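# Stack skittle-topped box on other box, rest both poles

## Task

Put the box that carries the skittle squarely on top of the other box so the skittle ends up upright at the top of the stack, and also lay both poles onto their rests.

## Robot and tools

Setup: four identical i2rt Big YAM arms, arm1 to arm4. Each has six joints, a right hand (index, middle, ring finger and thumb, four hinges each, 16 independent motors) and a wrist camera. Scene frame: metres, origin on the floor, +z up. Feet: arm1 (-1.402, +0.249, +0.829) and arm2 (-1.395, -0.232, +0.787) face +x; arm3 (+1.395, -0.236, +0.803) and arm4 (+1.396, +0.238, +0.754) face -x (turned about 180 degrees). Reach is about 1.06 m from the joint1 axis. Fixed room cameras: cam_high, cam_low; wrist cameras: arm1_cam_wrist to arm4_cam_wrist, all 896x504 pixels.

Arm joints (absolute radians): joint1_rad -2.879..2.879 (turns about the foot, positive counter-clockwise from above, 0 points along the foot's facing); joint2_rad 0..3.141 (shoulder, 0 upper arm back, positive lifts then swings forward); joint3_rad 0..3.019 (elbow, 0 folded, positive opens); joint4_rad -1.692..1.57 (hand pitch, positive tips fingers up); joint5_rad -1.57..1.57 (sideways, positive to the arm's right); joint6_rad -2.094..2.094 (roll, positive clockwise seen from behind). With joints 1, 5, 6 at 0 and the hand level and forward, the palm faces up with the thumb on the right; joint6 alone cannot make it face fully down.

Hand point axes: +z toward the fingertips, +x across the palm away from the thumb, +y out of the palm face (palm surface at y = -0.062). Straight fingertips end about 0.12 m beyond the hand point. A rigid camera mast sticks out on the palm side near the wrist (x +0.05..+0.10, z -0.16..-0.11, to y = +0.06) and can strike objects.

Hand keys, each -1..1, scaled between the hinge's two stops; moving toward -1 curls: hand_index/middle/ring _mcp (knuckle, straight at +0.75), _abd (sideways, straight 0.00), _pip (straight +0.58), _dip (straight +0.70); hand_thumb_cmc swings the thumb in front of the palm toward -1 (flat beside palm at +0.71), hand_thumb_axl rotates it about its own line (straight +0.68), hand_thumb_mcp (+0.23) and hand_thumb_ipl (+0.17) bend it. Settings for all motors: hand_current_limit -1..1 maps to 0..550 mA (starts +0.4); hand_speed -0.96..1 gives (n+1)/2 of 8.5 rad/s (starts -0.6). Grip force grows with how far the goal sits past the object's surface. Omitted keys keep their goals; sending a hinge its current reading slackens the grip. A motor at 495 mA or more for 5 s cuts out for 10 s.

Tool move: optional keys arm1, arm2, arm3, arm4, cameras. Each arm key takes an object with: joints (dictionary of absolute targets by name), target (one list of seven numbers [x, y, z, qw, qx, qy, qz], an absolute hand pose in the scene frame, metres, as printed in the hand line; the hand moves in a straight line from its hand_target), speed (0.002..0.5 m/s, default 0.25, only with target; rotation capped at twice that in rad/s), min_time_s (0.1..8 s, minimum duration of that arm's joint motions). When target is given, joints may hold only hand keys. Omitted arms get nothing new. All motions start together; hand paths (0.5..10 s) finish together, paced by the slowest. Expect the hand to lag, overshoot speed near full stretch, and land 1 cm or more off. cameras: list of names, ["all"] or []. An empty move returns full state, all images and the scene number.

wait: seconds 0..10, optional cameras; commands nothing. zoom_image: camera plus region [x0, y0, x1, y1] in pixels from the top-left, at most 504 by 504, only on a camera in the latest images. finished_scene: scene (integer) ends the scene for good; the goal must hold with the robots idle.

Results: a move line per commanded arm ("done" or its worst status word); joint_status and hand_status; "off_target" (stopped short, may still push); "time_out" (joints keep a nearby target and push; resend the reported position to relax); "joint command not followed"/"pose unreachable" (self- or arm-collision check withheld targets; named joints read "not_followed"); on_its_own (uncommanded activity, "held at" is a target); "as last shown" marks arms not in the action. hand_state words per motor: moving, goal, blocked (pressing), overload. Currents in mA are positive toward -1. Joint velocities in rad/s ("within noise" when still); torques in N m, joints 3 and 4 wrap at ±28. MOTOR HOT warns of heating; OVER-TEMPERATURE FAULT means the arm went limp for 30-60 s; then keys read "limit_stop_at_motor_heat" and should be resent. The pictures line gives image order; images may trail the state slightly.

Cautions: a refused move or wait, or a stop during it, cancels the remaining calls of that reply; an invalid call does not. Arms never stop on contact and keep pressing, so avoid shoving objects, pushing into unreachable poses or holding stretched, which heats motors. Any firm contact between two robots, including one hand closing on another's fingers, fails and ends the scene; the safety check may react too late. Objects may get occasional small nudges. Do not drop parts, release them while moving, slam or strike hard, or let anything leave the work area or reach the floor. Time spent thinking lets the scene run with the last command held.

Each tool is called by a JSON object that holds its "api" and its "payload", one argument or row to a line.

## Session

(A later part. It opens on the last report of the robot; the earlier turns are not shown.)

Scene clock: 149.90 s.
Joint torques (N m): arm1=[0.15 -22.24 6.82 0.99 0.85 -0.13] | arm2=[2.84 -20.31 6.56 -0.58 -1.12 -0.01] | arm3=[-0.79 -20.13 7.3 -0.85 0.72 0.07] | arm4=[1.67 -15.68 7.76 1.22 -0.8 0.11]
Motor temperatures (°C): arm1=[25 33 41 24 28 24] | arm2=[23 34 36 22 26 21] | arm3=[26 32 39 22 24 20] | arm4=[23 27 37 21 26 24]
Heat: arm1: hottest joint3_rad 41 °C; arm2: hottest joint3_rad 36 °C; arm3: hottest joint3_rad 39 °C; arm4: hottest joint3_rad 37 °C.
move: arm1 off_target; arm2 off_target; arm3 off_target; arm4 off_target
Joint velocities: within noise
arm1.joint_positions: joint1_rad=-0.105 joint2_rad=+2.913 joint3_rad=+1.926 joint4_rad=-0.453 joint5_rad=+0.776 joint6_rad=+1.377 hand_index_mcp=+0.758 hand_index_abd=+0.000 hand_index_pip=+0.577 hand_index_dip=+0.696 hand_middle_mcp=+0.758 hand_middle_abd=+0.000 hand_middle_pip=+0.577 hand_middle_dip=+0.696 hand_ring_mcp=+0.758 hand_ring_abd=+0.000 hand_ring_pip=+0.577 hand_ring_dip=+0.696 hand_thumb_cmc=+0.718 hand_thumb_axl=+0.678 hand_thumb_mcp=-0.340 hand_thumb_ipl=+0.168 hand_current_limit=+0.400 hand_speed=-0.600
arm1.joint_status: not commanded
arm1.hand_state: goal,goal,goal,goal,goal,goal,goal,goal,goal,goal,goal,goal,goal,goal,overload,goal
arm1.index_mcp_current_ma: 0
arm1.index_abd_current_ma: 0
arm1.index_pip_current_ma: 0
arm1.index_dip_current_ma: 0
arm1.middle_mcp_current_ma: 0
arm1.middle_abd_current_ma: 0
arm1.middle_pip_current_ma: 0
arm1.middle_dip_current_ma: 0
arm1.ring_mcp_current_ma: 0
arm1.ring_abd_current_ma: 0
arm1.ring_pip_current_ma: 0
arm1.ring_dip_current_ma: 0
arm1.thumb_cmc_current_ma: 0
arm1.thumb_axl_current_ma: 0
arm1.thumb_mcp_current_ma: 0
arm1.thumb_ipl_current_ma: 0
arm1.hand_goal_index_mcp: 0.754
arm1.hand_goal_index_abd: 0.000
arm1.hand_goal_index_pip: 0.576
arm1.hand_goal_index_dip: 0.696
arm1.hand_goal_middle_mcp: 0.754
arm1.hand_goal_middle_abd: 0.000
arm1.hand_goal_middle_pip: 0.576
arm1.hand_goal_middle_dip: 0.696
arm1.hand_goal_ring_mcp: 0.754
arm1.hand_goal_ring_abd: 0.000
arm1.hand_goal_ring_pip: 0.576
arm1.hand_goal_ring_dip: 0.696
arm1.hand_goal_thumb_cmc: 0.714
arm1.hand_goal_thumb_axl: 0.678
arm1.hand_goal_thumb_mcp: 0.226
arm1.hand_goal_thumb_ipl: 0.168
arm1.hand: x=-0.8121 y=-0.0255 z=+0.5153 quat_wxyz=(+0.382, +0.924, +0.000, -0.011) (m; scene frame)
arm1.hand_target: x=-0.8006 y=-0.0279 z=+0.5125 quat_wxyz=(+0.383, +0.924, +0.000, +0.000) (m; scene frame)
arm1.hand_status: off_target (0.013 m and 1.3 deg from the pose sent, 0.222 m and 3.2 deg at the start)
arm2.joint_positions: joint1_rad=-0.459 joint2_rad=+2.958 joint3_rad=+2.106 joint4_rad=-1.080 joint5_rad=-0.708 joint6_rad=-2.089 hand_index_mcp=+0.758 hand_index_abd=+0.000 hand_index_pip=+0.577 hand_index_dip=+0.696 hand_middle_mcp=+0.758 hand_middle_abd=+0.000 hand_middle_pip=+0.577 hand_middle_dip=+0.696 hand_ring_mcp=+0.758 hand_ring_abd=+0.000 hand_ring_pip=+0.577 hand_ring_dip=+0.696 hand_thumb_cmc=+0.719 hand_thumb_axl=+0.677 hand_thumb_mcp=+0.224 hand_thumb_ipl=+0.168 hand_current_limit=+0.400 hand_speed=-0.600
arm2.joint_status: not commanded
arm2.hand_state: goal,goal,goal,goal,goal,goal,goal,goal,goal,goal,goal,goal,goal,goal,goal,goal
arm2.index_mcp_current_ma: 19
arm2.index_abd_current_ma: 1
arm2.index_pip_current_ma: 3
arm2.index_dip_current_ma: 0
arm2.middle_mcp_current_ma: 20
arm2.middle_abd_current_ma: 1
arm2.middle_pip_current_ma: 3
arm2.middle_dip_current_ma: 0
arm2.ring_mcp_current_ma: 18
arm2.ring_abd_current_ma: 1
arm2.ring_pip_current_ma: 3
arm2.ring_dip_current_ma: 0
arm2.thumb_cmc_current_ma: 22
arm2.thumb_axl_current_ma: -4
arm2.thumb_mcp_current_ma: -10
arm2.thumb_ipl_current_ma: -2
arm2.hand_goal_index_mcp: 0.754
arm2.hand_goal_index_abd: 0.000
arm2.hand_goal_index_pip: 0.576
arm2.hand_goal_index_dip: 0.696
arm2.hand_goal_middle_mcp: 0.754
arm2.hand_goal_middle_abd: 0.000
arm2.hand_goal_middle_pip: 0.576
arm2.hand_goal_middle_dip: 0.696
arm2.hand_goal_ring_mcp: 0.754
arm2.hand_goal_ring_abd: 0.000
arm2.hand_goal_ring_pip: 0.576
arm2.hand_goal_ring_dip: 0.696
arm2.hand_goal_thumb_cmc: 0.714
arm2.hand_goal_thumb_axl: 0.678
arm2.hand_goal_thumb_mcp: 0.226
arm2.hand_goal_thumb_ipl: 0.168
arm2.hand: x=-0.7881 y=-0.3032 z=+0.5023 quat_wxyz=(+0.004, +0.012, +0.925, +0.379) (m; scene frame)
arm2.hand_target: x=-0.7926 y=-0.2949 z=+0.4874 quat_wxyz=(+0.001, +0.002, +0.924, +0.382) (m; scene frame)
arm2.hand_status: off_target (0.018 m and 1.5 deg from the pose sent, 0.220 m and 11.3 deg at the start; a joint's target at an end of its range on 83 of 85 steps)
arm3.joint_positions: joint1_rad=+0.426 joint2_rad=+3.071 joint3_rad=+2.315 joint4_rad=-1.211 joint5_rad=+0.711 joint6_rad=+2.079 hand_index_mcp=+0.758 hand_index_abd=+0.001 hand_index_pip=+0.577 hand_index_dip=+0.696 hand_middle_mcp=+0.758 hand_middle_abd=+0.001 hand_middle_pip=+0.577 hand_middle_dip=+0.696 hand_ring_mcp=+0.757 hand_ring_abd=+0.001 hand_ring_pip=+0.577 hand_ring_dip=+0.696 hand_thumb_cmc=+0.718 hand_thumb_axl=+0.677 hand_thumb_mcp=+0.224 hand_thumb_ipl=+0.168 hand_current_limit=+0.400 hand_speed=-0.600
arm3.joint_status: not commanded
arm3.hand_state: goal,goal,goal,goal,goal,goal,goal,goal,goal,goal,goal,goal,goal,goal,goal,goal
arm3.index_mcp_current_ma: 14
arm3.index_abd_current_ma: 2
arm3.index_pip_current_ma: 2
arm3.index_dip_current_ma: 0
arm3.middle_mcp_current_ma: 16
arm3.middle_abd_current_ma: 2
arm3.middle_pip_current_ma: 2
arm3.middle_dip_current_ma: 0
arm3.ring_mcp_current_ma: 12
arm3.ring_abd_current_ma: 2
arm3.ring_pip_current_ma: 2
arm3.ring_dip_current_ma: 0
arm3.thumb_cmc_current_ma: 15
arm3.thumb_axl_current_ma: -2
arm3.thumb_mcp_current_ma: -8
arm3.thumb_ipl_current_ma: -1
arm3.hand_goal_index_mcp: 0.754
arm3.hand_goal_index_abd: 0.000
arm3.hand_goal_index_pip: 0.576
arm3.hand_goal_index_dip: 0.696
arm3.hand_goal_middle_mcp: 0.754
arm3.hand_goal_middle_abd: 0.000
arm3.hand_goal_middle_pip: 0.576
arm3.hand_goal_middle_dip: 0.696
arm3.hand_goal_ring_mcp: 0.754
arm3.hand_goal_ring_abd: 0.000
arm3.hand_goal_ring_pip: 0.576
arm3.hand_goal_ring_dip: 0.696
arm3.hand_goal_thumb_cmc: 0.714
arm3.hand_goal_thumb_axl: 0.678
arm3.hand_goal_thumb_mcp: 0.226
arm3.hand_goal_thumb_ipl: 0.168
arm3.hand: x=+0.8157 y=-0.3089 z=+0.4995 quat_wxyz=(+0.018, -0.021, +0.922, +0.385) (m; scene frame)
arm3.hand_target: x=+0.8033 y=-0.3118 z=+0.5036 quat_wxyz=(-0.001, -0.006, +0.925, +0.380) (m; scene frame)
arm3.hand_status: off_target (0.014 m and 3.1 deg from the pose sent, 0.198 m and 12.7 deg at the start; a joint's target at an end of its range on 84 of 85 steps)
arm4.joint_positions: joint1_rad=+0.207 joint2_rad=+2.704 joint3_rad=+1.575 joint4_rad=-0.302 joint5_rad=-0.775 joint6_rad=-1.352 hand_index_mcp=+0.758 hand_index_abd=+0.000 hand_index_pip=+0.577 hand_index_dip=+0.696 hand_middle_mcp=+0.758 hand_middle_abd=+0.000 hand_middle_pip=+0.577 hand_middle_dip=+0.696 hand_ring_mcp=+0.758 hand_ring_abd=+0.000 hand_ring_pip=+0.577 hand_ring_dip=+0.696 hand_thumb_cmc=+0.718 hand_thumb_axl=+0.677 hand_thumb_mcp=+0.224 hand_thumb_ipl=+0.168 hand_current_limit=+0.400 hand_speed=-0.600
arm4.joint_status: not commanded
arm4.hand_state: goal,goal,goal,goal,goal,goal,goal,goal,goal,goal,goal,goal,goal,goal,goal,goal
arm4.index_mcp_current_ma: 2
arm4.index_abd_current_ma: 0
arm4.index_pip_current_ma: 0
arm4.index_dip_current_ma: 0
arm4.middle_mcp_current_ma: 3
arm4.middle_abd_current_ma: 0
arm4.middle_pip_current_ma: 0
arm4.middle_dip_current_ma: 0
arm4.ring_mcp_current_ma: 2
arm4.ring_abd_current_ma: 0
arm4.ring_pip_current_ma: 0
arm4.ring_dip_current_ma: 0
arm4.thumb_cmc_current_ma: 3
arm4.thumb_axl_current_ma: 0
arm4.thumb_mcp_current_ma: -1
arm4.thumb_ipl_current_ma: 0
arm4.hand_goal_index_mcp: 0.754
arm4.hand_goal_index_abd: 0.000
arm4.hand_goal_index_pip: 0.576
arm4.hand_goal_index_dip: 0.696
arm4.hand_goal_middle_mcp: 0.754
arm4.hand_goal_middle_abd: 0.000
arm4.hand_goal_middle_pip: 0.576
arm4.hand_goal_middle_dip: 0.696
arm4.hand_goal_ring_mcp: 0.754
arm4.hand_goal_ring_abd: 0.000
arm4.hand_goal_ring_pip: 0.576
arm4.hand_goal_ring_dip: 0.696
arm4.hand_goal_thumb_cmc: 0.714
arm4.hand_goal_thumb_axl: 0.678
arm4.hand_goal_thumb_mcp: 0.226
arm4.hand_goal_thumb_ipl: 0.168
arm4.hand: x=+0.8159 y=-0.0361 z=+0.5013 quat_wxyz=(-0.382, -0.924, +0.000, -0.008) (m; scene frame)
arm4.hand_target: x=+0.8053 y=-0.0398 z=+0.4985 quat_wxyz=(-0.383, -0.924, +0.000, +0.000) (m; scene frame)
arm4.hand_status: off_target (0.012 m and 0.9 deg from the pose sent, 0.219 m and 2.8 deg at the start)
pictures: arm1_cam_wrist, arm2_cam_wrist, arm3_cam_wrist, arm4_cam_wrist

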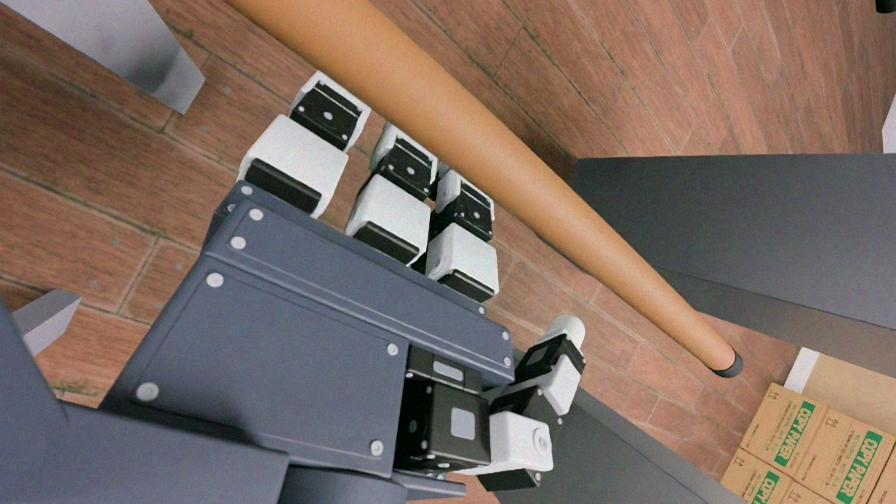

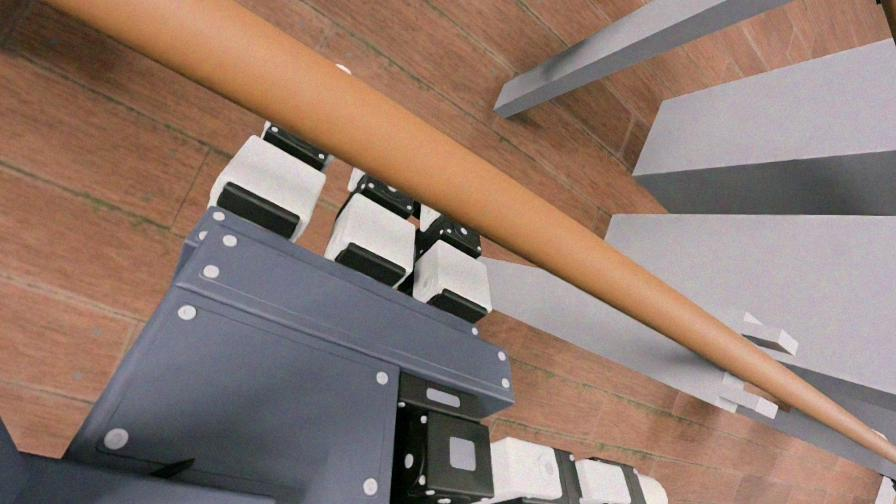

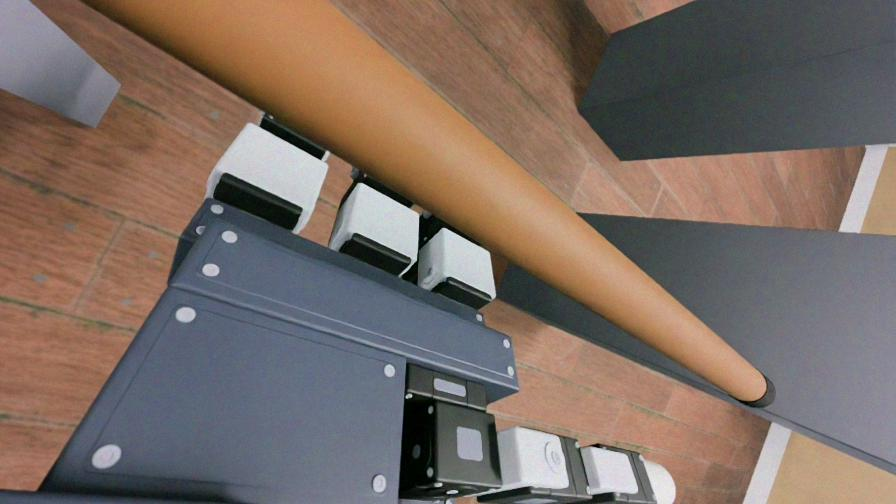

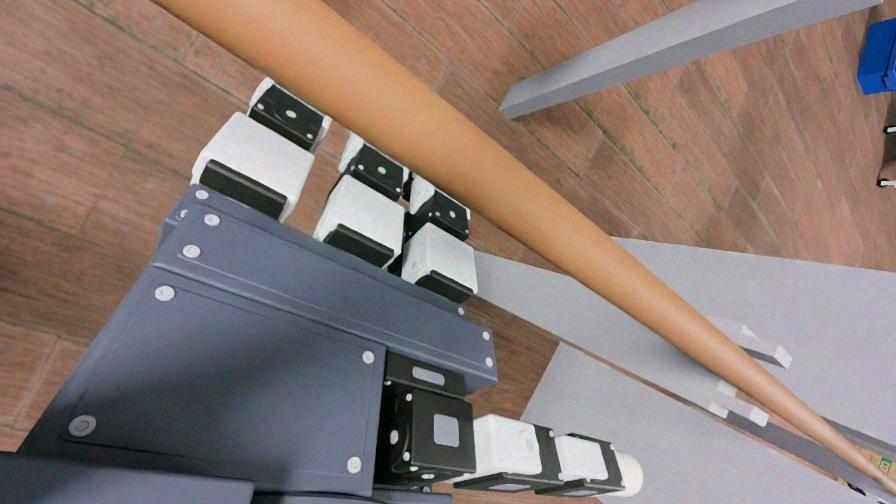

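{"api": "move", "payload": {
  "arm1": {"target":[-0.80,-0.062,0.560,0.3827,0.9239,0,0],"speed":0.08},
  "arm4": {"target":[0.805,-0.075,0.532,0.3827,0.9239,0,0],"speed":0.08},
  "arm2": {"target":[-0.792,-0.270,0.532,0,0,0.9239,0.3827],"speed":0.08},
  "arm3": {"target":[0.803,-0.282,0.560,0,0,0.9239,0.3827],"speed":0.08},
  "cameras": ["arm1_cam_wrist","arm2_cam_wrist","arm3_cam_wrist","arm4_cam_wrist"]
}}

Scene clock: 160.13 s.
Joint torques (N m): arm1=[-0.32 -25.7 3.74 1.18 0.95 -0.26] | arm2=[2.9 -23.18 4.18 -0.16 -1.08 0.25] | arm3=[-0.91 -22.77 3.62 -0.59 0.72 -0.17] | arm4=[1.67 -17.96 4.71 1.48 -0.78 0.08]
Motor temperatures (°C): arm1=[25 35 41 24 28 24] | arm2=[23 34 35 22 27 21] | arm3=[26 33 38 22 25 20] | arm4=[23 28 36 21 26 24]
Heat: arm1: hottest joint3_rad 41 °C; arm2: hottest joint3_rad 35 °C; arm3: hottest joint3_rad 38 °C; arm4: hottest joint3_rad 36 °C.
move: arm1 done; arm2 done; arm3 off_target; arm4 done
Joint velocities: within noise
arm1.joint_positions: joint1_rad=-0.153 joint2_rad=+2.837 joint3_rad=+1.884 joint4_rad=-0.425 joint5_rad=+0.764 joint6_rad=+1.316 hand_index_mcp=+0.758 hand_index_abd=+0.000 hand_index_pip=+0.577 hand_index_dip=+0.696 hand_middle_mcp=+0.758 hand_middle_abd=+0.000 hand_middle_pip=+0.577 hand_middle_dip=+0.696 hand_ring_mcp=+0.758 hand_ring_abd=+0.000 hand_ring_pip=+0.577 hand_ring_dip=+0.696 hand_thumb_cmc=+0.735 hand_thumb_axl=+0.691 hand_thumb_mcp=-0.351 hand_thumb_ipl=+0.168 hand_current_limit=+0.400 hand_speed=-0.600
arm1.joint_status: not commanded
arm1.hand_state: goal,goal,goal,goal,goal,goal,goal,goal,goal,goal,goal,goal,blocked,goal,overload,goal
arm1.index_mcp_current_ma: 0
arm1.index_abd_current_ma: 0
arm1.index_pip_current_ma: 0
arm1.index_dip_current_ma: 0
arm1.middle_mcp_current_ma: 0
arm1.middle_abd_current_ma: 0
arm1.middle_pip_current_ma: 0
arm1.middle_dip_current_ma: 0
arm1.ring_mcp_current_ma: 0
arm1.ring_abd_current_ma: 0
arm1.ring_pip_current_ma: 0
arm1.ring_dip_current_ma: 0
arm1.thumb_cmc_current_ma: 11
arm1.thumb_axl_current_ma: 6
arm1.thumb_mcp_current_ma: 0
arm1.thumb_ipl_current_ma: 0
arm1.hand_goal_index_mcp: 0.754
arm1.hand_goal_index_abd: 0.000
arm1.hand_goal_index_pip: 0.576
arm1.hand_goal_index_dip: 0.696
arm1.hand_goal_middle_mcp: 0.754
arm1.hand_goal_middle_abd: 0.000
arm1.hand_goal_middle_pip: 0.576
arm1.hand_goal_middle_dip: 0.696
arm1.hand_goal_ring_mcp: 0.754
arm1.hand_goal_ring_abd: 0.000
arm1.hand_goal_ring_pip: 0.576
arm1.hand_goal_ring_dip: 0.696
arm1.hand_goal_thumb_cmc: 0.714
arm1.hand_goal_thumb_axl: 0.678
arm1.hand_goal_thumb_mcp: 0.226
arm1.hand_goal_thumb_ipl: 0.168
arm1.hand: x=-0.8035 y=-0.0575 z=+0.5517 quat_wxyz=(+0.381, +0.925, -0.005, -0.003) (m; scene frame)
arm1.hand_target: x=-0.8000 y=-0.0620 z=+0.5600 quat_wxyz=(+0.383, +0.924, +0.000, +0.000) (m; scene frame)
arm1.hand_status: done (0.010 m and 0.7 deg from the pose sent, 0.059 m and 1.3 deg at the start)
arm2.joint_positions: joint1_rad=-0.426 joint2_rad=+2.863 joint3_rad=+1.975 joint4_rad=-1.037 joint5_rad=-0.722 joint6_rad=-2.081 hand_index_mcp=+0.758 hand_index_abd=+0.000 hand_index_pip=+0.577 hand_index_dip=+0.696 hand_middle_mcp=+0.758 hand_middle_abd=+0.000 hand_middle_pip=+0.577 hand_middle_dip=+0.696 hand_ring_mcp=+0.758 hand_ring_abd=+0.000 hand_ring_pip=+0.577 hand_ring_dip=+0.696 hand_thumb_cmc=+0.719 hand_thumb_axl=+0.677 hand_thumb_mcp=+0.224 hand_thumb_ipl=+0.168 hand_current_limit=+0.400 hand_speed=-0.600
arm2.joint_status: not commanded
arm2.hand_state: goal,goal,goal,goal,goal,goal,goal,goal,goal,goal,goal,goal,goal,goal,goal,goal
arm2.index_mcp_current_ma: 20
arm2.index_abd_current_ma: 1
arm2.index_pip_current_ma: 3
arm2.index_dip_current_ma: 0
arm2.middle_mcp_current_ma: 20
arm2.middle_abd_current_ma: 1
arm2.middle_pip_current_ma: 3
arm2.middle_dip_current_ma: 0
arm2.ring_mcp_current_ma: 18
arm2.ring_abd_current_ma: 1
arm2.ring_pip_current_ma: 3
arm2.ring_dip_current_ma: 0
arm2.thumb_cmc_current_ma: 23
arm2.thumb_axl_current_ma: -4
arm2.thumb_mcp_current_ma: -10
arm2.thumb_ipl_current_ma: -2
arm2.hand_goal_index_mcp: 0.754
arm2.hand_goal_index_abd: 0.000
arm2.hand_goal_index_pip: 0.576
arm2.hand_goal_index_dip: 0.696
arm2.hand_goal_middle_mcp: 0.754
arm2.hand_goal_middle_abd: 0.000
arm2.hand_goal_middle_pip: 0.576
arm2.hand_goal_middle_dip: 0.696
arm2.hand_goal_ring_mcp: 0.754
arm2.hand_goal_ring_abd: 0.000
arm2.hand_goal_ring_pip: 0.576
arm2.hand_goal_ring_dip: 0.696
arm2.hand_goal_thumb_cmc: 0.714
arm2.hand_goal_thumb_axl: 0.678
arm2.hand_goal_thumb_mcp: 0.226
arm2.hand_goal_thumb_ipl: 0.168
arm2.hand: x=-0.7942 y=-0.2780 z=+0.5322 quat_wxyz=(+0.003, +0.000, +0.924, +0.383) (m; scene frame)
arm2.hand_target: x=-0.7921 y=-0.2701 z=+0.5321 quat_wxyz=(+0.000, +0.000, +0.924, +0.383) (m; scene frame)
arm2.hand_status: done (0.008 m and 0.3 deg from the pose sent, 0.045 m and 1.5 deg at the start)
arm3.joint_positions: joint1_rad=+0.387 joint2_rad=+2.921 joint3_rad=+2.136 joint4_rad=-1.146 joint5_rad=+0.728 joint6_rad=+2.071 hand_index_mcp=+0.758 hand_index_abd=+0.001 hand_index_pip=+0.577 hand_index_dip=+0.696 hand_middle_mcp=+0.759 hand_middle_abd=+0.001 hand_middle_pip=+0.577 hand_middle_dip=+0.696 hand_ring_mcp=+0.758 hand_ring_abd=+0.001 hand_ring_pip=+0.577 hand_ring_dip=+0.696 hand_thumb_cmc=+0.719 hand_thumb_axl=+0.677 hand_thumb_mcp=+0.224 hand_thumb_ipl=+0.168 hand_current_limit=+0.400 hand_speed=-0.600
arm3.joint_status: not commanded
arm3.hand_state: goal,goal,goal,goal,goal,goal,goal,goal,goal,goal,goal,goal,goal,goal,goal,goal
arm3.index_mcp_current_ma: 15
arm3.index_abd_current_ma: 2
arm3.index_pip_current_ma: 2
arm3.index_dip_current_ma: 0
arm3.middle_mcp_current_ma: 17
arm3.middle_abd_current_ma: 2
arm3.middle_pip_current_ma: 2
arm3.middle_dip_current_ma: 0
arm3.ring_mcp_current_ma: 13
arm3.ring_abd_current_ma: 2
arm3.ring_pip_current_ma: 2
arm3.ring_dip_current_ma: 0
arm3.thumb_cmc_current_ma: 16
arm3.thumb_axl_current_ma: -2
arm3.thumb_mcp_current_ma: -8
arm3.thumb_ipl_current_ma: -1
arm3.hand_goal_index_mcp: 0.754
arm3.hand_goal_index_abd: 0.000
arm3.hand_goal_index_pip: 0.576
arm3.hand_goal_index_dip: 0.696
arm3.hand_goal_middle_mcp: 0.754
arm3.hand_goal_middle_abd: 0.000
arm3.hand_goal_middle_pip: 0.576
arm3.hand_goal_middle_dip: 0.696
arm3.hand_goal_ring_mcp: 0.754
arm3.hand_goal_ring_abd: 0.000
arm3.hand_goal_ring_pip: 0.576
arm3.hand_goal_ring_dip: 0.696
arm3.hand_goal_thumb_cmc: 0.714
arm3.hand_goal_thumb_axl: 0.678
arm3.hand_goal_thumb_mcp: 0.226
arm3.hand_goal_thumb_ipl: 0.168
arm3.hand: x=+0.8119 y=-0.2849 z=+0.5481 quat_wxyz=(+0.007, -0.002, +0.922, +0.386) (m; scene frame)
arm3.hand_target: x=+0.8031 y=-0.2819 z=+0.5600 quat_wxyz=(+0.000, +0.000, +0.924, +0.383) (m; scene frame)
arm3.hand_status: off_target (0.015 m and 1.0 deg from the pose sent, 0.067 m and 3.2 deg at the start)
arm4.joint_positions: joint1_rad=+0.264 joint2_rad=+2.653 joint3_rad=+1.575 joint4_rad=-0.279 joint5_rad=-0.764 joint6_rad=-1.272 hand_index_mcp=+0.758 hand_index_abd=+0.000 hand_index_pip=+0.577 hand_index_dip=+0.696 hand_middle_mcp=+0.758 hand_middle_abd=+0.000 hand_middle_pip=+0.577 hand_middle_dip=+0.696 hand_ring_mcp=+0.758 hand_ring_abd=+0.000 hand_ring_pip=+0.577 hand_ring_dip=+0.696 hand_thumb_cmc=+0.718 hand_thumb_axl=+0.677 hand_thumb_mcp=+0.224 hand_thumb_ipl=+0.168 hand_current_limit=+0.400 hand_speed=-0.600
arm4.joint_status: not commanded
arm4.hand_state: goal,goal,goal,goal,goal,goal,goal,goal,goal,goal,goal,goal,goal,goal,goal,goal
arm4.index_mcp_current_ma: 2
arm4.index_abd_current_ma: 0
arm4.index_pip_current_ma: 0
arm4.index_dip_current_ma: 0
arm4.middle_mcp_current_ma: 3
arm4.middle_abd_current_ma: 0
arm4.middle_pip_current_ma: 0
arm4.middle_dip_current_ma: 0
arm4.ring_mcp_current_ma: 2
arm4.ring_abd_current_ma: 0
arm4.ring_pip_current_ma: 0
arm4.ring_dip_current_ma: 0
arm4.thumb_cmc_current_ma: 3
arm4.thumb_axl_current_ma: 0
arm4.thumb_mcp_current_ma: -1
arm4.thumb_ipl_current_ma: 0
arm4.hand_goal_index_mcp: 0.754
arm4.hand_goal_index_abd: 0.000
arm4.hand_goal_index_pip: 0.576
arm4.hand_goal_index_dip: 0.696
arm4.hand_goal_middle_mcp: 0.754
arm4.hand_goal_middle_abd: 0.000
arm4.hand_goal_middle_pip: 0.576
arm4.hand_goal_middle_dip: 0.696
arm4.hand_goal_ring_mcp: 0.754
arm4.hand_goal_ring_abd: 0.000
arm4.hand_goal_ring_pip: 0.576
arm4.hand_goal_ring_dip: 0.696
arm4.hand_goal_thumb_cmc: 0.714
arm4.hand_goal_thumb_axl: 0.678
arm4.hand_goal_thumb_mcp: 0.226
arm4.hand_goal_thumb_ipl: 0.168
arm4.hand: x=+0.8037 y=-0.0716 z=+0.5307 quat_wxyz=(-0.383, -0.924, -0.003, +0.000) (m; scene frame)
arm4.hand_target: x=+0.8049 y=-0.0749 z=+0.5321 quat_wxyz=(-0.383, -0.924, +0.000, +0.000) (m; scene frame)
arm4.hand_status: done (0.004 m and 0.3 deg from the pose sent, 0.051 m and 0.9 deg at the start)
pictures: arm1_cam_wrist, arm2_cam_wrist, arm3_cam_wrist, arm4_cam_wrist

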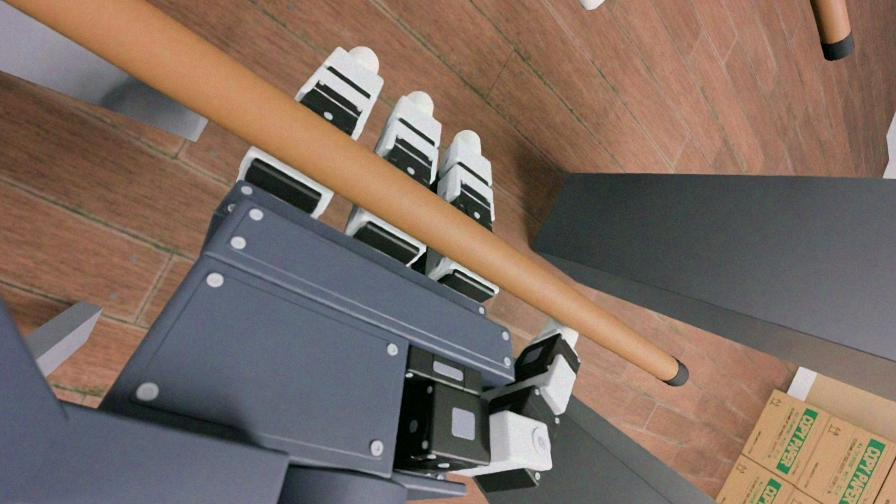

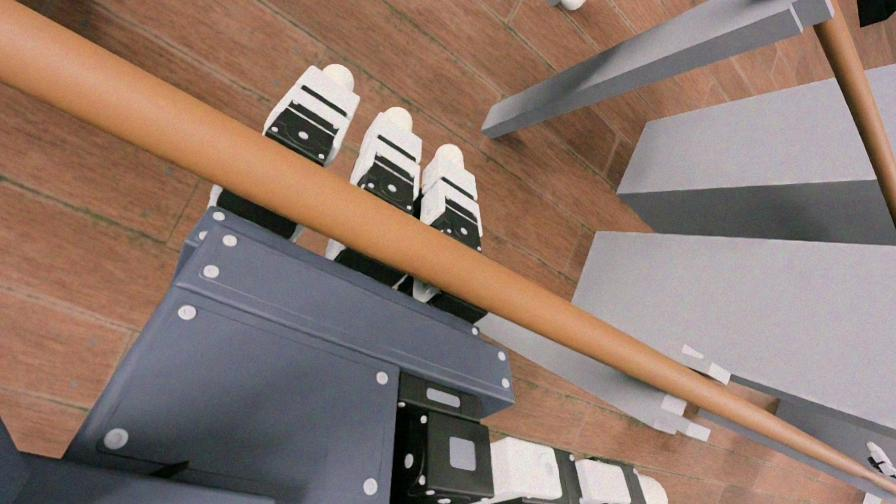

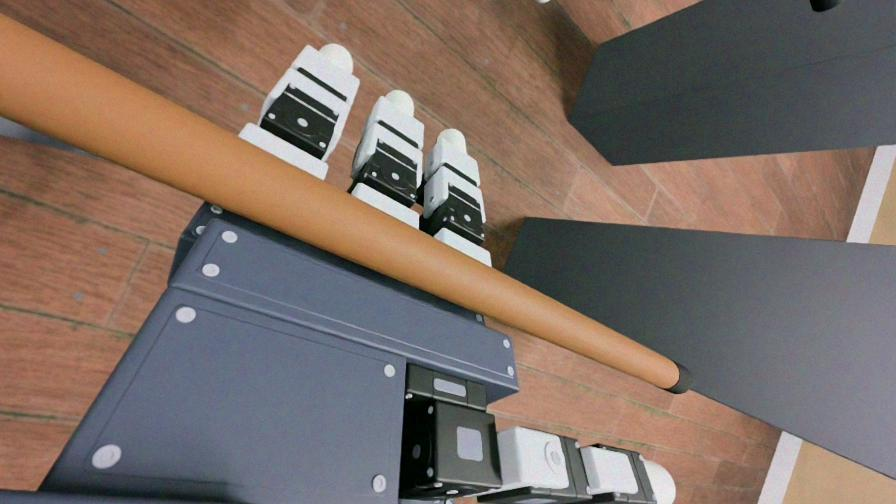

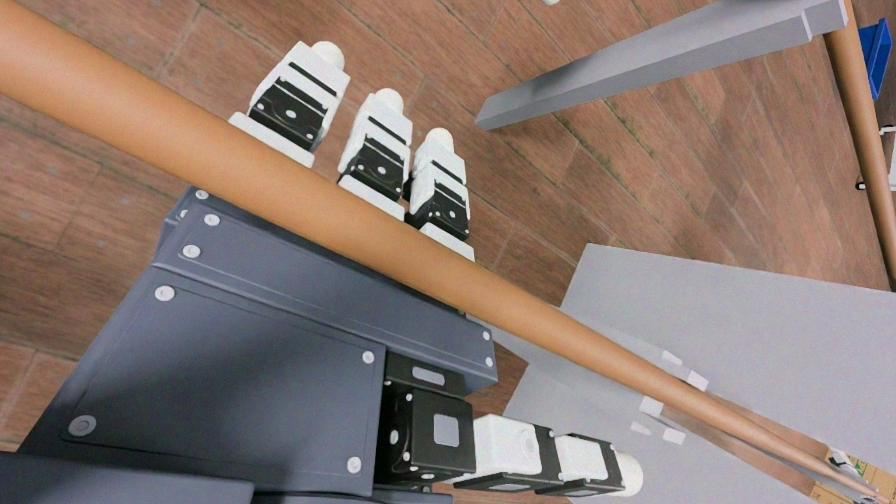

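{"api": "move", "payload": {
  "arm1": {"target":[-0.80,-0.070,0.536,0.3827,0.9239,0,0],"speed":0.06},
  "arm2": {"target":[-0.792,-0.262,0.513,0,0,0.9239,0.3827],"speed":0.06},
  "cameras": ["arm1_cam_wrist","arm2_cam_wrist"]
}}

Scene clock: 167.03 s.
Joint torques (N m): arm1=[-0.44 -22.71 7.06 1.2 0.89 -0.17] | arm2=[3.19 -20.31 5.52 -0.09 -1.13 0.25] | arm3=[-1.55 -22.48 3.55 -0.58 0.74 -0.17] | arm4=[1.9 -17.73 4.82 1.39 -0.77 0.08]
Motor temperatures (°C): arm1=[25 36 41 24 28 24] | arm2=[23 35 34 22 27 21] | arm3=[26 32 38 22 25 20] | arm4=[23 29 35 21 26 24]
Heat: arm1: hottest joint3_rad 41 °C; arm2: hottest joint2_rad 35 °C; arm3: hottest joint3_rad 38 °C; arm4: hottest joint3_rad 35 °C.
move: arm1 off_target; arm2 off_target
Joint velocities: within noise
arm1.joint_positions: joint1_rad=-0.163 joint2_rad=+2.862 joint3_rad=+1.884 joint4_rad=-0.406 joint5_rad=+0.762 joint6_rad=+1.291 hand_index_mcp=+0.758 hand_index_abd=+0.000 hand_index_pip=+0.577 hand_index_dip=+0.696 hand_middle_mcp=+0.758 hand_middle_abd=+0.000 hand_middle_pip=+0.577 hand_middle_dip=+0.696 hand_ring_mcp=+0.758 hand_ring_abd=+0.000 hand_ring_pip=+0.577 hand_ring_dip=+0.696 hand_thumb_cmc=+0.727 hand_thumb_axl=+0.685 hand_thumb_mcp=-0.339 hand_thumb_ipl=+0.168 hand_current_limit=+0.400 hand_speed=-0.600
arm1.joint_status: not commanded
arm1.hand_state: goal,goal,goal,goal,goal,goal,goal,goal,goal,goal,goal,goal,goal,goal,overload,goal
arm1.index_mcp_current_ma: 0
arm1.index_abd_current_ma: 0
arm1.index_pip_current_ma: 0
arm1.index_dip_current_ma: 0
arm1.middle_mcp_current_ma: 0
arm1.middle_abd_current_ma: 0
arm1.middle_pip_current_ma: 0
arm1.middle_dip_current_ma: 0
arm1.ring_mcp_current_ma: 0
arm1.ring_abd_current_ma: 0
arm1.ring_pip_current_ma: 0
arm1.ring_dip_current_ma: 0
arm1.thumb_cmc_current_ma: 5
arm1.thumb_axl_current_ma: 2
arm1.thumb_mcp_current_ma: 0
arm1.thumb_ipl_current_ma: 0
arm1.hand_goal_index_mcp: 0.754
arm1.hand_goal_index_abd: 0.000
arm1.hand_goal_index_pip: 0.576
arm1.hand_goal_index_dip: 0.696
arm1.hand_goal_middle_mcp: 0.754
arm1.hand_goal_middle_abd: 0.000
arm1.hand_goal_middle_pip: 0.576
arm1.hand_goal_middle_dip: 0.696
arm1.hand_goal_ring_mcp: 0.754
arm1.hand_goal_ring_abd: 0.000
arm1.hand_goal_ring_pip: 0.576
arm1.hand_goal_ring_dip: 0.696
arm1.hand_goal_thumb_cmc: 0.714
arm1.hand_goal_thumb_axl: 0.678
arm1.hand_goal_thumb_mcp: 0.226
arm1.hand_goal_thumb_ipl: 0.168
arm1.hand: x=-0.8121 y=-0.0625 z=+0.5367 quat_wxyz=(+0.380, +0.925, +0.003, -0.012) (m; scene frame)
arm1.hand_target: x=-0.8006 y=-0.0698 z=+0.5367 quat_wxyz=(+0.383, +0.924, +0.000, +0.000) (m; scene frame)
arm1.hand_status: off_target (0.014 m and 1.5 deg from the pose sent, 0.020 m and 0.7 deg at the start)
arm2.joint_positions: joint1_rad=-0.417 joint2_rad=+2.863 joint3_rad=+1.975 joint4_rad=-1.008 joint5_rad=-0.725 joint6_rad=-2.065 hand_index_mcp=+0.758 hand_index_abd=+0.000 hand_index_pip=+0.577 hand_index_dip=+0.696 hand_middle_mcp=+0.758 hand_middle_abd=+0.000 hand_middle_pip=+0.577 hand_middle_dip=+0.696 hand_ring_mcp=+0.758 hand_ring_abd=+0.000 hand_ring_pip=+0.577 hand_ring_dip=+0.696 hand_thumb_cmc=+0.719 hand_thumb_axl=+0.677 hand_thumb_mcp=+0.224 hand_thumb_ipl=+0.168 hand_current_limit=+0.400 hand_speed=-0.600
arm2.joint_status: not commanded
arm2.hand_state: goal,goal,goal,goal,goal,goal,goal,goal,goal,goal,goal,goal,goal,goal,goal,goal
arm2.index_mcp_current_ma: 20
arm2.index_abd_current_ma: 1
arm2.index_pip_current_ma: 3
arm2.index_dip_current_ma: 0
arm2.middle_mcp_current_ma: 20
arm2.middle_abd_current_ma: 1
arm2.middle_pip_current_ma: 3
arm2.middle_dip_current_ma: 0
arm2.ring_mcp_current_ma: 18
arm2.ring_abd_current_ma: 1
arm2.ring_pip_current_ma: 3
arm2.ring_dip_current_ma: 0
arm2.thumb_cmc_current_ma: 23
arm2.thumb_axl_current_ma: -4
arm2.thumb_mcp_current_ma: -10
arm2.thumb_ipl_current_ma: -2
arm2.hand_goal_index_mcp: 0.754
arm2.hand_goal_index_abd: 0.000
arm2.hand_goal_index_pip: 0.576
arm2.hand_goal_index_dip: 0.696
arm2.hand_goal_middle_mcp: 0.754
arm2.hand_goal_middle_abd: 0.000
arm2.hand_goal_middle_pip: 0.576
arm2.hand_goal_middle_dip: 0.696
arm2.hand_goal_ring_mcp: 0.754
arm2.hand_goal_ring_abd: 0.000
arm2.hand_goal_ring_pip: 0.576
arm2.hand_goal_ring_dip: 0.696
arm2.hand_goal_thumb_cmc: 0.714
arm2.hand_goal_thumb_axl: 0.678
arm2.hand_goal_thumb_mcp: 0.226
arm2.hand_goal_thumb_ipl: 0.168
arm2.hand: x=-0.7888 y=-0.2745 z=+0.5304 quat_wxyz=(+0.011, -0.002, +0.925, +0.379) (m; scene frame)
arm2.hand_target: x=-0.7928 y=-0.2621 z=+0.5137 quat_wxyz=(+0.000, +0.000, +0.924, +0.382) (m; scene frame)
arm2.hand_status: off_target (0.022 m and 1.3 deg from the pose sent, 0.025 m and 0.3 deg at the start)
arm3, arm4: as last shown
arm3.hand: x=+0.8118 y=-0.2849 z=+0.5481 quat_wxyz=(+0.007, -0.002, +0.922, +0.386) (m; scene frame)
pictures: arm1_cam_wrist, arm2_cam_wrist

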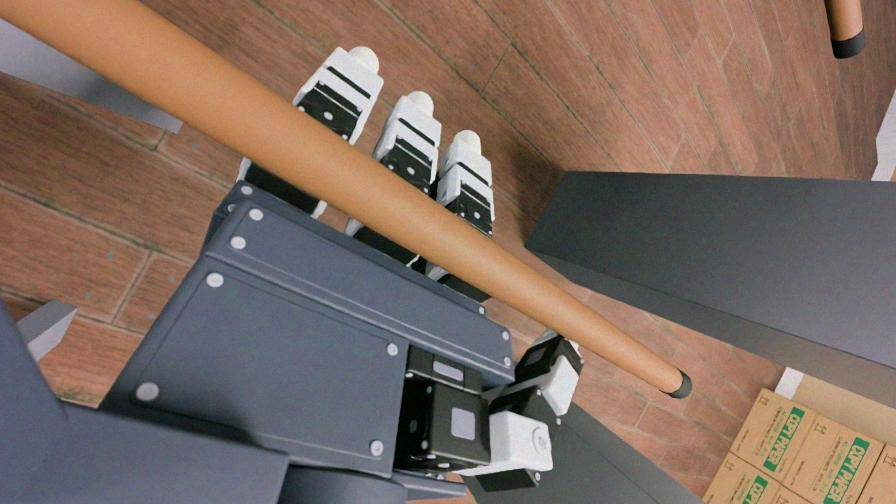

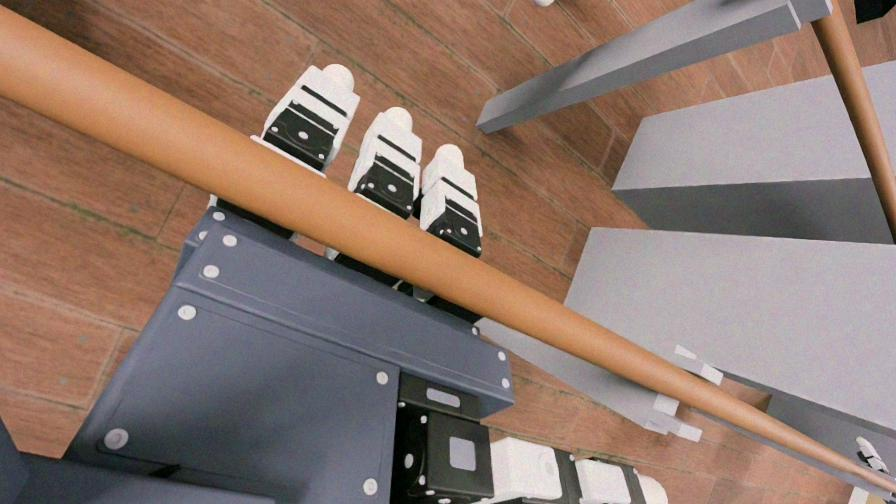

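{"api": "move", "payload": {
  "arm1": {"joints":{"hand_current_limit":0.7,"hand_index_mcp":-0.5,"hand_index_pip":-0.58,"hand_index_dip":-0.25,"hand_middle_mcp":-0.5,"hand_middle_pip":-0.58,"hand_middle_dip":-0.25,"hand_ring_mcp":-0.5,"hand_ring_pip":-0.58,"hand_ring_dip":-0.25}},
  "arm2": {"joints":{"hand_current_limit":0.7,"hand_index_mcp":-0.5,"hand_index_pip":-0.58,"hand_index_dip":-0.25,"hand_middle_mcp":-0.5,"hand_middle_pip":-0.58,"hand_middle_dip":-0.25,"hand_ring_mcp":-0.5,"hand_ring_pip":-0.58,"hand_ring_dip":-0.25}},
  "arm3": {"joints":{"hand_current_limit":0.7,"hand_index_mcp":-0.5,"hand_index_pip":-0.58,"hand_index_dip":-0.25,"hand_middle_mcp":-0.5,"hand_middle_pip":-0.58,"hand_middle_dip":-0.25,"hand_ring_mcp":-0.5,"hand_ring_pip":-0.58,"hand_ring_dip":-0.25}},
  "arm4": {"joints":{"hand_current_limit":0.7,"hand_index_mcp":-0.5,"hand_index_pip":-0.58,"hand_index_dip":-0.25,"hand_middle_mcp":-0.5,"hand_middle_pip":-0.58,"hand_middle_dip":-0.25,"hand_ring_mcp":-0.5,"hand_ring_pip":-0.58,"hand_ring_dip":-0.25}},
  "cameras": ["arm1_cam_wrist","arm2_cam_wrist","arm3_cam_wrist","arm4_cam_wrist","cam_high"]
}}

Scene clock: 179.23 s.
Joint torques (N m): arm1=[-0.38 -22.95 7.02 1.1 0.97 -0.14] | arm2=[3.19 -20.37 5.57 -0.24 -1.22 0.26] | arm3=[-0.91 -22.65 3.59 -0.83 0.73 -0.1] | arm4=[1.79 -17.61 4.79 1.31 -0.83 0.09]
Motor temperatures (°C): arm1=[25 36 40 24 28 24] | arm2=[23 37 33 22 27 21] | arm3=[26 32 36 21 25 20] | arm4=[23 30 34 21 26 24]
Heat: arm1: hottest joint3_rad 40 °C; arm2: hottest joint2_rad 37 °C; arm3: hottest joint3_rad 36 °C; arm4: hottest joint3_rad 34 °C.
move: arm1 off_target; arm2 off_target; arm3 off_target; arm4 done
Joint velocities: within noise
arm1.joint_positions: joint1_rad=-0.163 joint2_rad=+2.864 joint3_rad=+1.884 joint4_rad=-0.404 joint5_rad=+0.760 joint6_rad=+1.290 hand_index_mcp=-0.476 hand_index_abd=+0.000 hand_index_pip=-0.579 hand_index_dip=-0.248 hand_middle_mcp=-0.489 hand_middle_abd=+0.000 hand_middle_pip=-0.579 hand_middle_dip=-0.247 hand_ring_mcp=-0.488 hand_ring_abd=+0.000 hand_ring_pip=-0.579 hand_ring_dip=-0.247 hand_thumb_cmc=+0.734 hand_thumb_axl=+0.690 hand_thumb_mcp=-0.344 hand_thumb_ipl=+0.168 hand_current_limit=+0.700 hand_speed=-0.600
arm1.joint_status: hand_index_mcp off_target (ended at -0.476, target -0.500); the others done
arm1.hand_state: blocked,goal,goal,goal,goal,goal,goal,goal,goal,goal,goal,goal,blocked,goal,overload,goal
arm1.index_mcp_current_ma: 14
arm1.index_abd_current_ma: 0
arm1.index_pip_current_ma: 0
arm1.index_dip_current_ma: 0
arm1.middle_mcp_current_ma: 4
arm1.middle_abd_current_ma: 0
arm1.middle_pip_current_ma: 0
arm1.middle_dip_current_ma: 0
arm1.ring_mcp_current_ma: 4
arm1.ring_abd_current_ma: 0
arm1.ring_pip_current_ma: 0
arm1.ring_dip_current_ma: 0
arm1.thumb_cmc_current_ma: 10
arm1.thumb_axl_current_ma: 5
arm1.thumb_mcp_current_ma: 0
arm1.thumb_ipl_current_ma: 0
arm1.hand_goal_index_mcp: -0.500
arm1.hand_goal_index_abd: 0.000
arm1.hand_goal_index_pip: -0.580
arm1.hand_goal_index_dip: -0.250
arm1.hand_goal_middle_mcp: -0.500
arm1.hand_goal_middle_abd: 0.000
arm1.hand_goal_middle_pip: -0.580
arm1.hand_goal_middle_dip: -0.250
arm1.hand_goal_ring_mcp: -0.500
arm1.hand_goal_ring_abd: 0.000
arm1.hand_goal_ring_pip: -0.580
arm1.hand_goal_ring_dip: -0.250
arm1.hand_goal_thumb_cmc: 0.714
arm1.hand_goal_thumb_axl: 0.678
arm1.hand_goal_thumb_mcp: 0.226
arm1.hand_goal_thumb_ipl: 0.168
arm1.hand: x=-0.8126 y=-0.0624 z=+0.5349 quat_wxyz=(+0.378, +0.926, +0.003, -0.012) (m; scene frame)
arm1.hand_target: x=-0.8006 y=-0.0698 z=+0.5367 quat_wxyz=(+0.383, +0.924, +0.000, +0.000) (m; scene frame)
arm1.hand_status: not commanded
arm2.joint_positions: joint1_rad=-0.414 joint2_rad=+2.864 joint3_rad=+1.975 joint4_rad=-1.008 joint5_rad=-0.722 joint6_rad=-2.065 hand_index_mcp=-0.471 hand_index_abd=+0.000 hand_index_pip=-0.579 hand_index_dip=-0.247 hand_middle_mcp=-0.479 hand_middle_abd=+0.000 hand_middle_pip=-0.578 hand_middle_dip=-0.248 hand_ring_mcp=-0.486 hand_ring_abd=+0.000 hand_ring_pip=-0.579 hand_ring_dip=-0.248 hand_thumb_cmc=+0.719 hand_thumb_axl=+0.677 hand_thumb_mcp=+0.224 hand_thumb_ipl=+0.168 hand_current_limit=+0.700 hand_speed=-0.600
arm2.joint_status: hand_index_mcp off_target (ended at -0.471, target -0.500); hand_middle_mcp off_target (ended at -0.479, target -0.500); the others done
arm2.hand_state: blocked,goal,goal,goal,blocked,goal,goal,goal,goal,goal,goal,goal,goal,goal,goal,goal
arm2.index_mcp_current_ma: 147
arm2.index_abd_current_ma: 1
arm2.index_pip_current_ma: 6
arm2.index_dip_current_ma: 13
arm2.middle_mcp_current_ma: 110
arm2.middle_abd_current_ma: 1
arm2.middle_pip_current_ma: 7
arm2.middle_dip_current_ma: 10
arm2.ring_mcp_current_ma: 70
arm2.ring_abd_current_ma: 1
arm2.ring_pip_current_ma: 6
arm2.ring_dip_current_ma: 11
arm2.thumb_cmc_current_ma: 24
arm2.thumb_axl_current_ma: -4
arm2.thumb_mcp_current_ma: -10
arm2.thumb_ipl_current_ma: -2
arm2.hand_goal_index_mcp: -0.500
arm2.hand_goal_index_abd: 0.000
arm2.hand_goal_index_pip: -0.580
arm2.hand_goal_index_dip: -0.250
arm2.hand_goal_middle_mcp: -0.500
arm2.hand_goal_middle_abd: 0.000
arm2.hand_goal_middle_pip: -0.580
arm2.hand_goal_middle_dip: -0.250
arm2.hand_goal_ring_mcp: -0.500
arm2.hand_goal_ring_abd: 0.000
arm2.hand_goal_ring_pip: -0.580
arm2.hand_goal_ring_dip: -0.250
arm2.hand_goal_thumb_cmc: 0.714
arm2.hand_goal_thumb_axl: 0.678
arm2.hand_goal_thumb_mcp: 0.226
arm2.hand_goal_thumb_ipl: 0.168
arm2.hand: x=-0.7893 y=-0.2726 z=+0.5291 quat_wxyz=(+0.009, -0.003, +0.926, +0.379) (m; scene frame)
arm2.hand_target: x=-0.7929 y=-0.2621 z=+0.5135 quat_wxyz=(+0.000, +0.000, +0.924, +0.383) (m; scene frame)
arm2.hand_status: not commanded
arm3.joint_positions: joint1_rad=+0.387 joint2_rad=+2.921 joint3_rad=+2.136 joint4_rad=-1.141 joint5_rad=+0.728 joint6_rad=+2.066 hand_index_mcp=-0.476 hand_index_abd=+0.001 hand_index_pip=-0.579 hand_index_dip=-0.247 hand_middle_mcp=-0.486 hand_middle_abd=+0.001 hand_middle_pip=-0.579 hand_middle_dip=-0.247 hand_ring_mcp=-0.489 hand_ring_abd=+0.001 hand_ring_pip=-0.579 hand_ring_dip=-0.247 hand_thumb_cmc=+0.719 hand_thumb_axl=+0.677 hand_thumb_mcp=+0.224 hand_thumb_ipl=+0.168 hand_current_limit=+0.700 hand_speed=-0.600
arm3.joint_status: hand_index_mcp off_target (ended at -0.476, target -0.500); the others done
arm3.hand_state: blocked,goal,goal,goal,goal,goal,goal,goal,goal,goal,goal,goal,goal,goal,goal,goal
arm3.index_mcp_current_ma: 103
arm3.index_abd_current_ma: 2
arm3.index_pip_current_ma: 4
arm3.index_dip_current_ma: 9
arm3.middle_mcp_current_ma: 55
arm3.middle_abd_current_ma: 2
arm3.middle_pip_current_ma: 4
arm3.middle_dip_current_ma: 8
arm3.ring_mcp_current_ma: 42
arm3.ring_abd_current_ma: 2
arm3.ring_pip_current_ma: 4
arm3.ring_dip_current_ma: 8
arm3.thumb_cmc_current_ma: 17
arm3.thumb_axl_current_ma: -2
arm3.thumb_mcp_current_ma: -8
arm3.thumb_ipl_current_ma: -1
arm3.hand_goal_index_mcp: -0.500
arm3.hand_goal_index_abd: 0.000
arm3.hand_goal_index_pip: -0.580
arm3.hand_goal_index_dip: -0.250
arm3.hand_goal_middle_mcp: -0.500
arm3.hand_goal_middle_abd: 0.000
arm3.hand_goal_middle_pip: -0.580
arm3.hand_goal_middle_dip: -0.250
arm3.hand_goal_ring_mcp: -0.500
arm3.hand_goal_ring_abd: 0.000
arm3.hand_goal_ring_pip: -0.580
arm3.hand_goal_ring_dip: -0.250
arm3.hand_goal_thumb_cmc: 0.714
arm3.hand_goal_thumb_axl: 0.678
arm3.hand_goal_thumb_mcp: 0.226
arm3.hand_goal_thumb_ipl: 0.168
arm3.hand: x=+0.8109 y=-0.2851 z=+0.5475 quat_wxyz=(+0.006, -0.003, +0.923, +0.385) (m; scene frame)
arm3.hand_target: x=+0.8031 y=-0.2819 z=+0.5600 quat_wxyz=(+0.000, +0.000, +0.924, +0.383) (m; scene frame)
arm3.hand_status: not commanded
arm4.joint_positions: joint1_rad=+0.264 joint2_rad=+2.653 joint3_rad=+1.575 joint4_rad=-0.279 joint5_rad=-0.762 joint6_rad=-1.272 hand_index_mcp=-0.488 hand_index_abd=+0.000 hand_index_pip=-0.579 hand_index_dip=-0.248 hand_middle_mcp=-0.487 hand_middle_abd=+0.000 hand_middle_pip=-0.579 hand_middle_dip=-0.248 hand_ring_mcp=-0.488 hand_ring_abd=+0.000 hand_ring_pip=-0.579 hand_ring_dip=-0.247 hand_thumb_cmc=+0.718 hand_thumb_axl=+0.677 hand_thumb_mcp=+0.224 hand_thumb_ipl=+0.168 hand_current_limit=+0.700 hand_speed=-0.600
arm4.joint_status: all done
arm4.hand_state: goal,goal,goal,goal,goal,goal,goal,goal,goal,goal,goal,goal,goal,goal,goal,goal
arm4.index_mcp_current_ma: 12
arm4.index_abd_current_ma: 0
arm4.index_pip_current_ma: 0
arm4.index_dip_current_ma: 1
arm4.middle_mcp_current_ma: 14
arm4.middle_abd_current_ma: 0
arm4.middle_pip_current_ma: 0
arm4.middle_dip_current_ma: 1
arm4.ring_mcp_current_ma: 13
arm4.ring_abd_current_ma: 0
arm4.ring_pip_current_ma: 0
arm4.ring_dip_current_ma: 1
arm4.thumb_cmc_current_ma: 3
arm4.thumb_axl_current_ma: 0
arm4.thumb_mcp_current_ma: -1
arm4.thumb_ipl_current_ma: 0
arm4.hand_goal_index_mcp: -0.500
arm4.hand_goal_index_abd: 0.000
arm4.hand_goal_index_pip: -0.580
arm4.hand_goal_index_dip: -0.250
arm4.hand_goal_middle_mcp: -0.500
arm4.hand_goal_middle_abd: 0.000
arm4.hand_goal_middle_pip: -0.580
arm4.hand_goal_middle_dip: -0.250
arm4.hand_goal_ring_mcp: -0.500
arm4.hand_goal_ring_abd: 0.000
arm4.hand_goal_ring_pip: -0.580
arm4.hand_goal_ring_dip: -0.250
arm4.hand_goal_thumb_cmc: 0.714
arm4.hand_goal_thumb_axl: 0.678
arm4.hand_goal_thumb_mcp: 0.226
arm4.hand_goal_thumb_ipl: 0.168
arm4.hand: x=+0.8036 y=-0.0715 z=+0.5304 quat_wxyz=(-0.383, -0.924, -0.003, +0.001) (m; scene frame)
arm4.hand_target: x=+0.8049 y=-0.0749 z=+0.5321 quat_wxyz=(-0.383, -0.924, +0.000, +0.000) (m; scene frame)
arm4.hand_status: not commanded
pictures: arm1_cam_wrist, arm2_cam_wrist, arm3_cam_wrist, arm4_cam_wrist, cam_high

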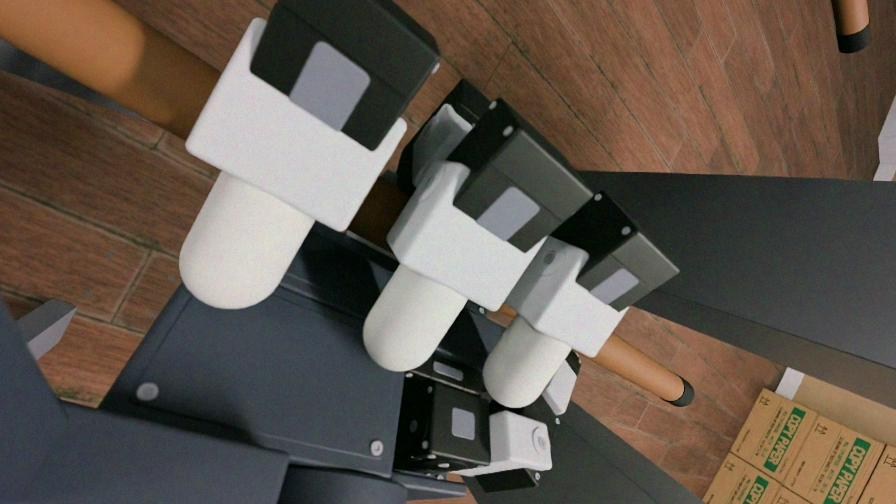

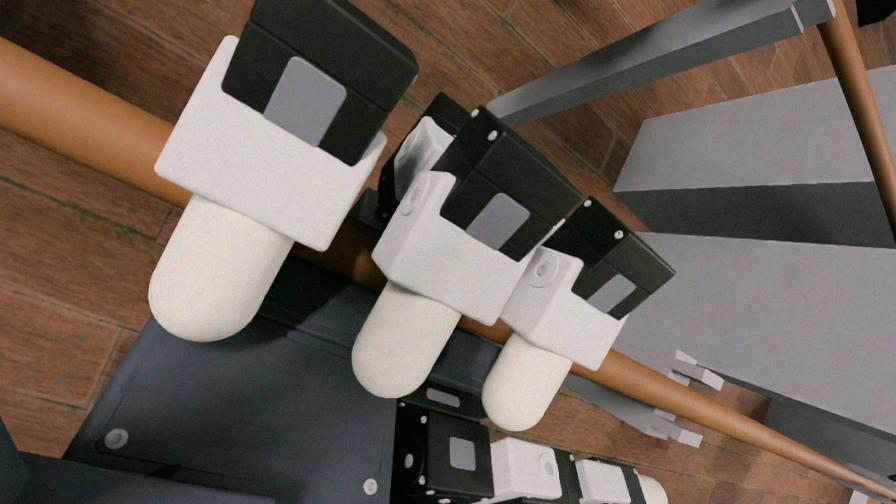

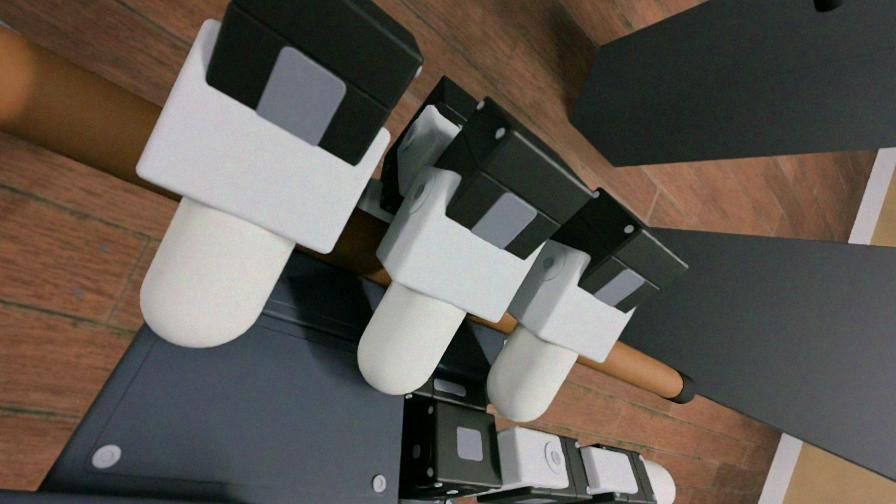

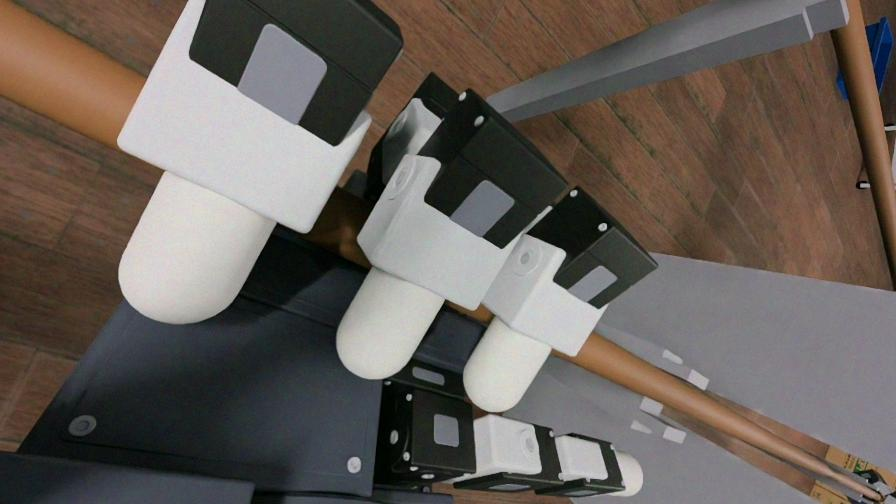

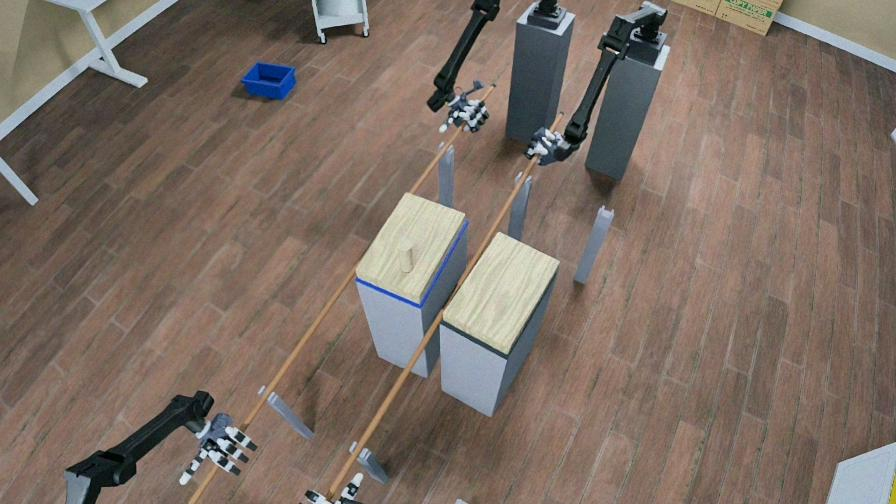

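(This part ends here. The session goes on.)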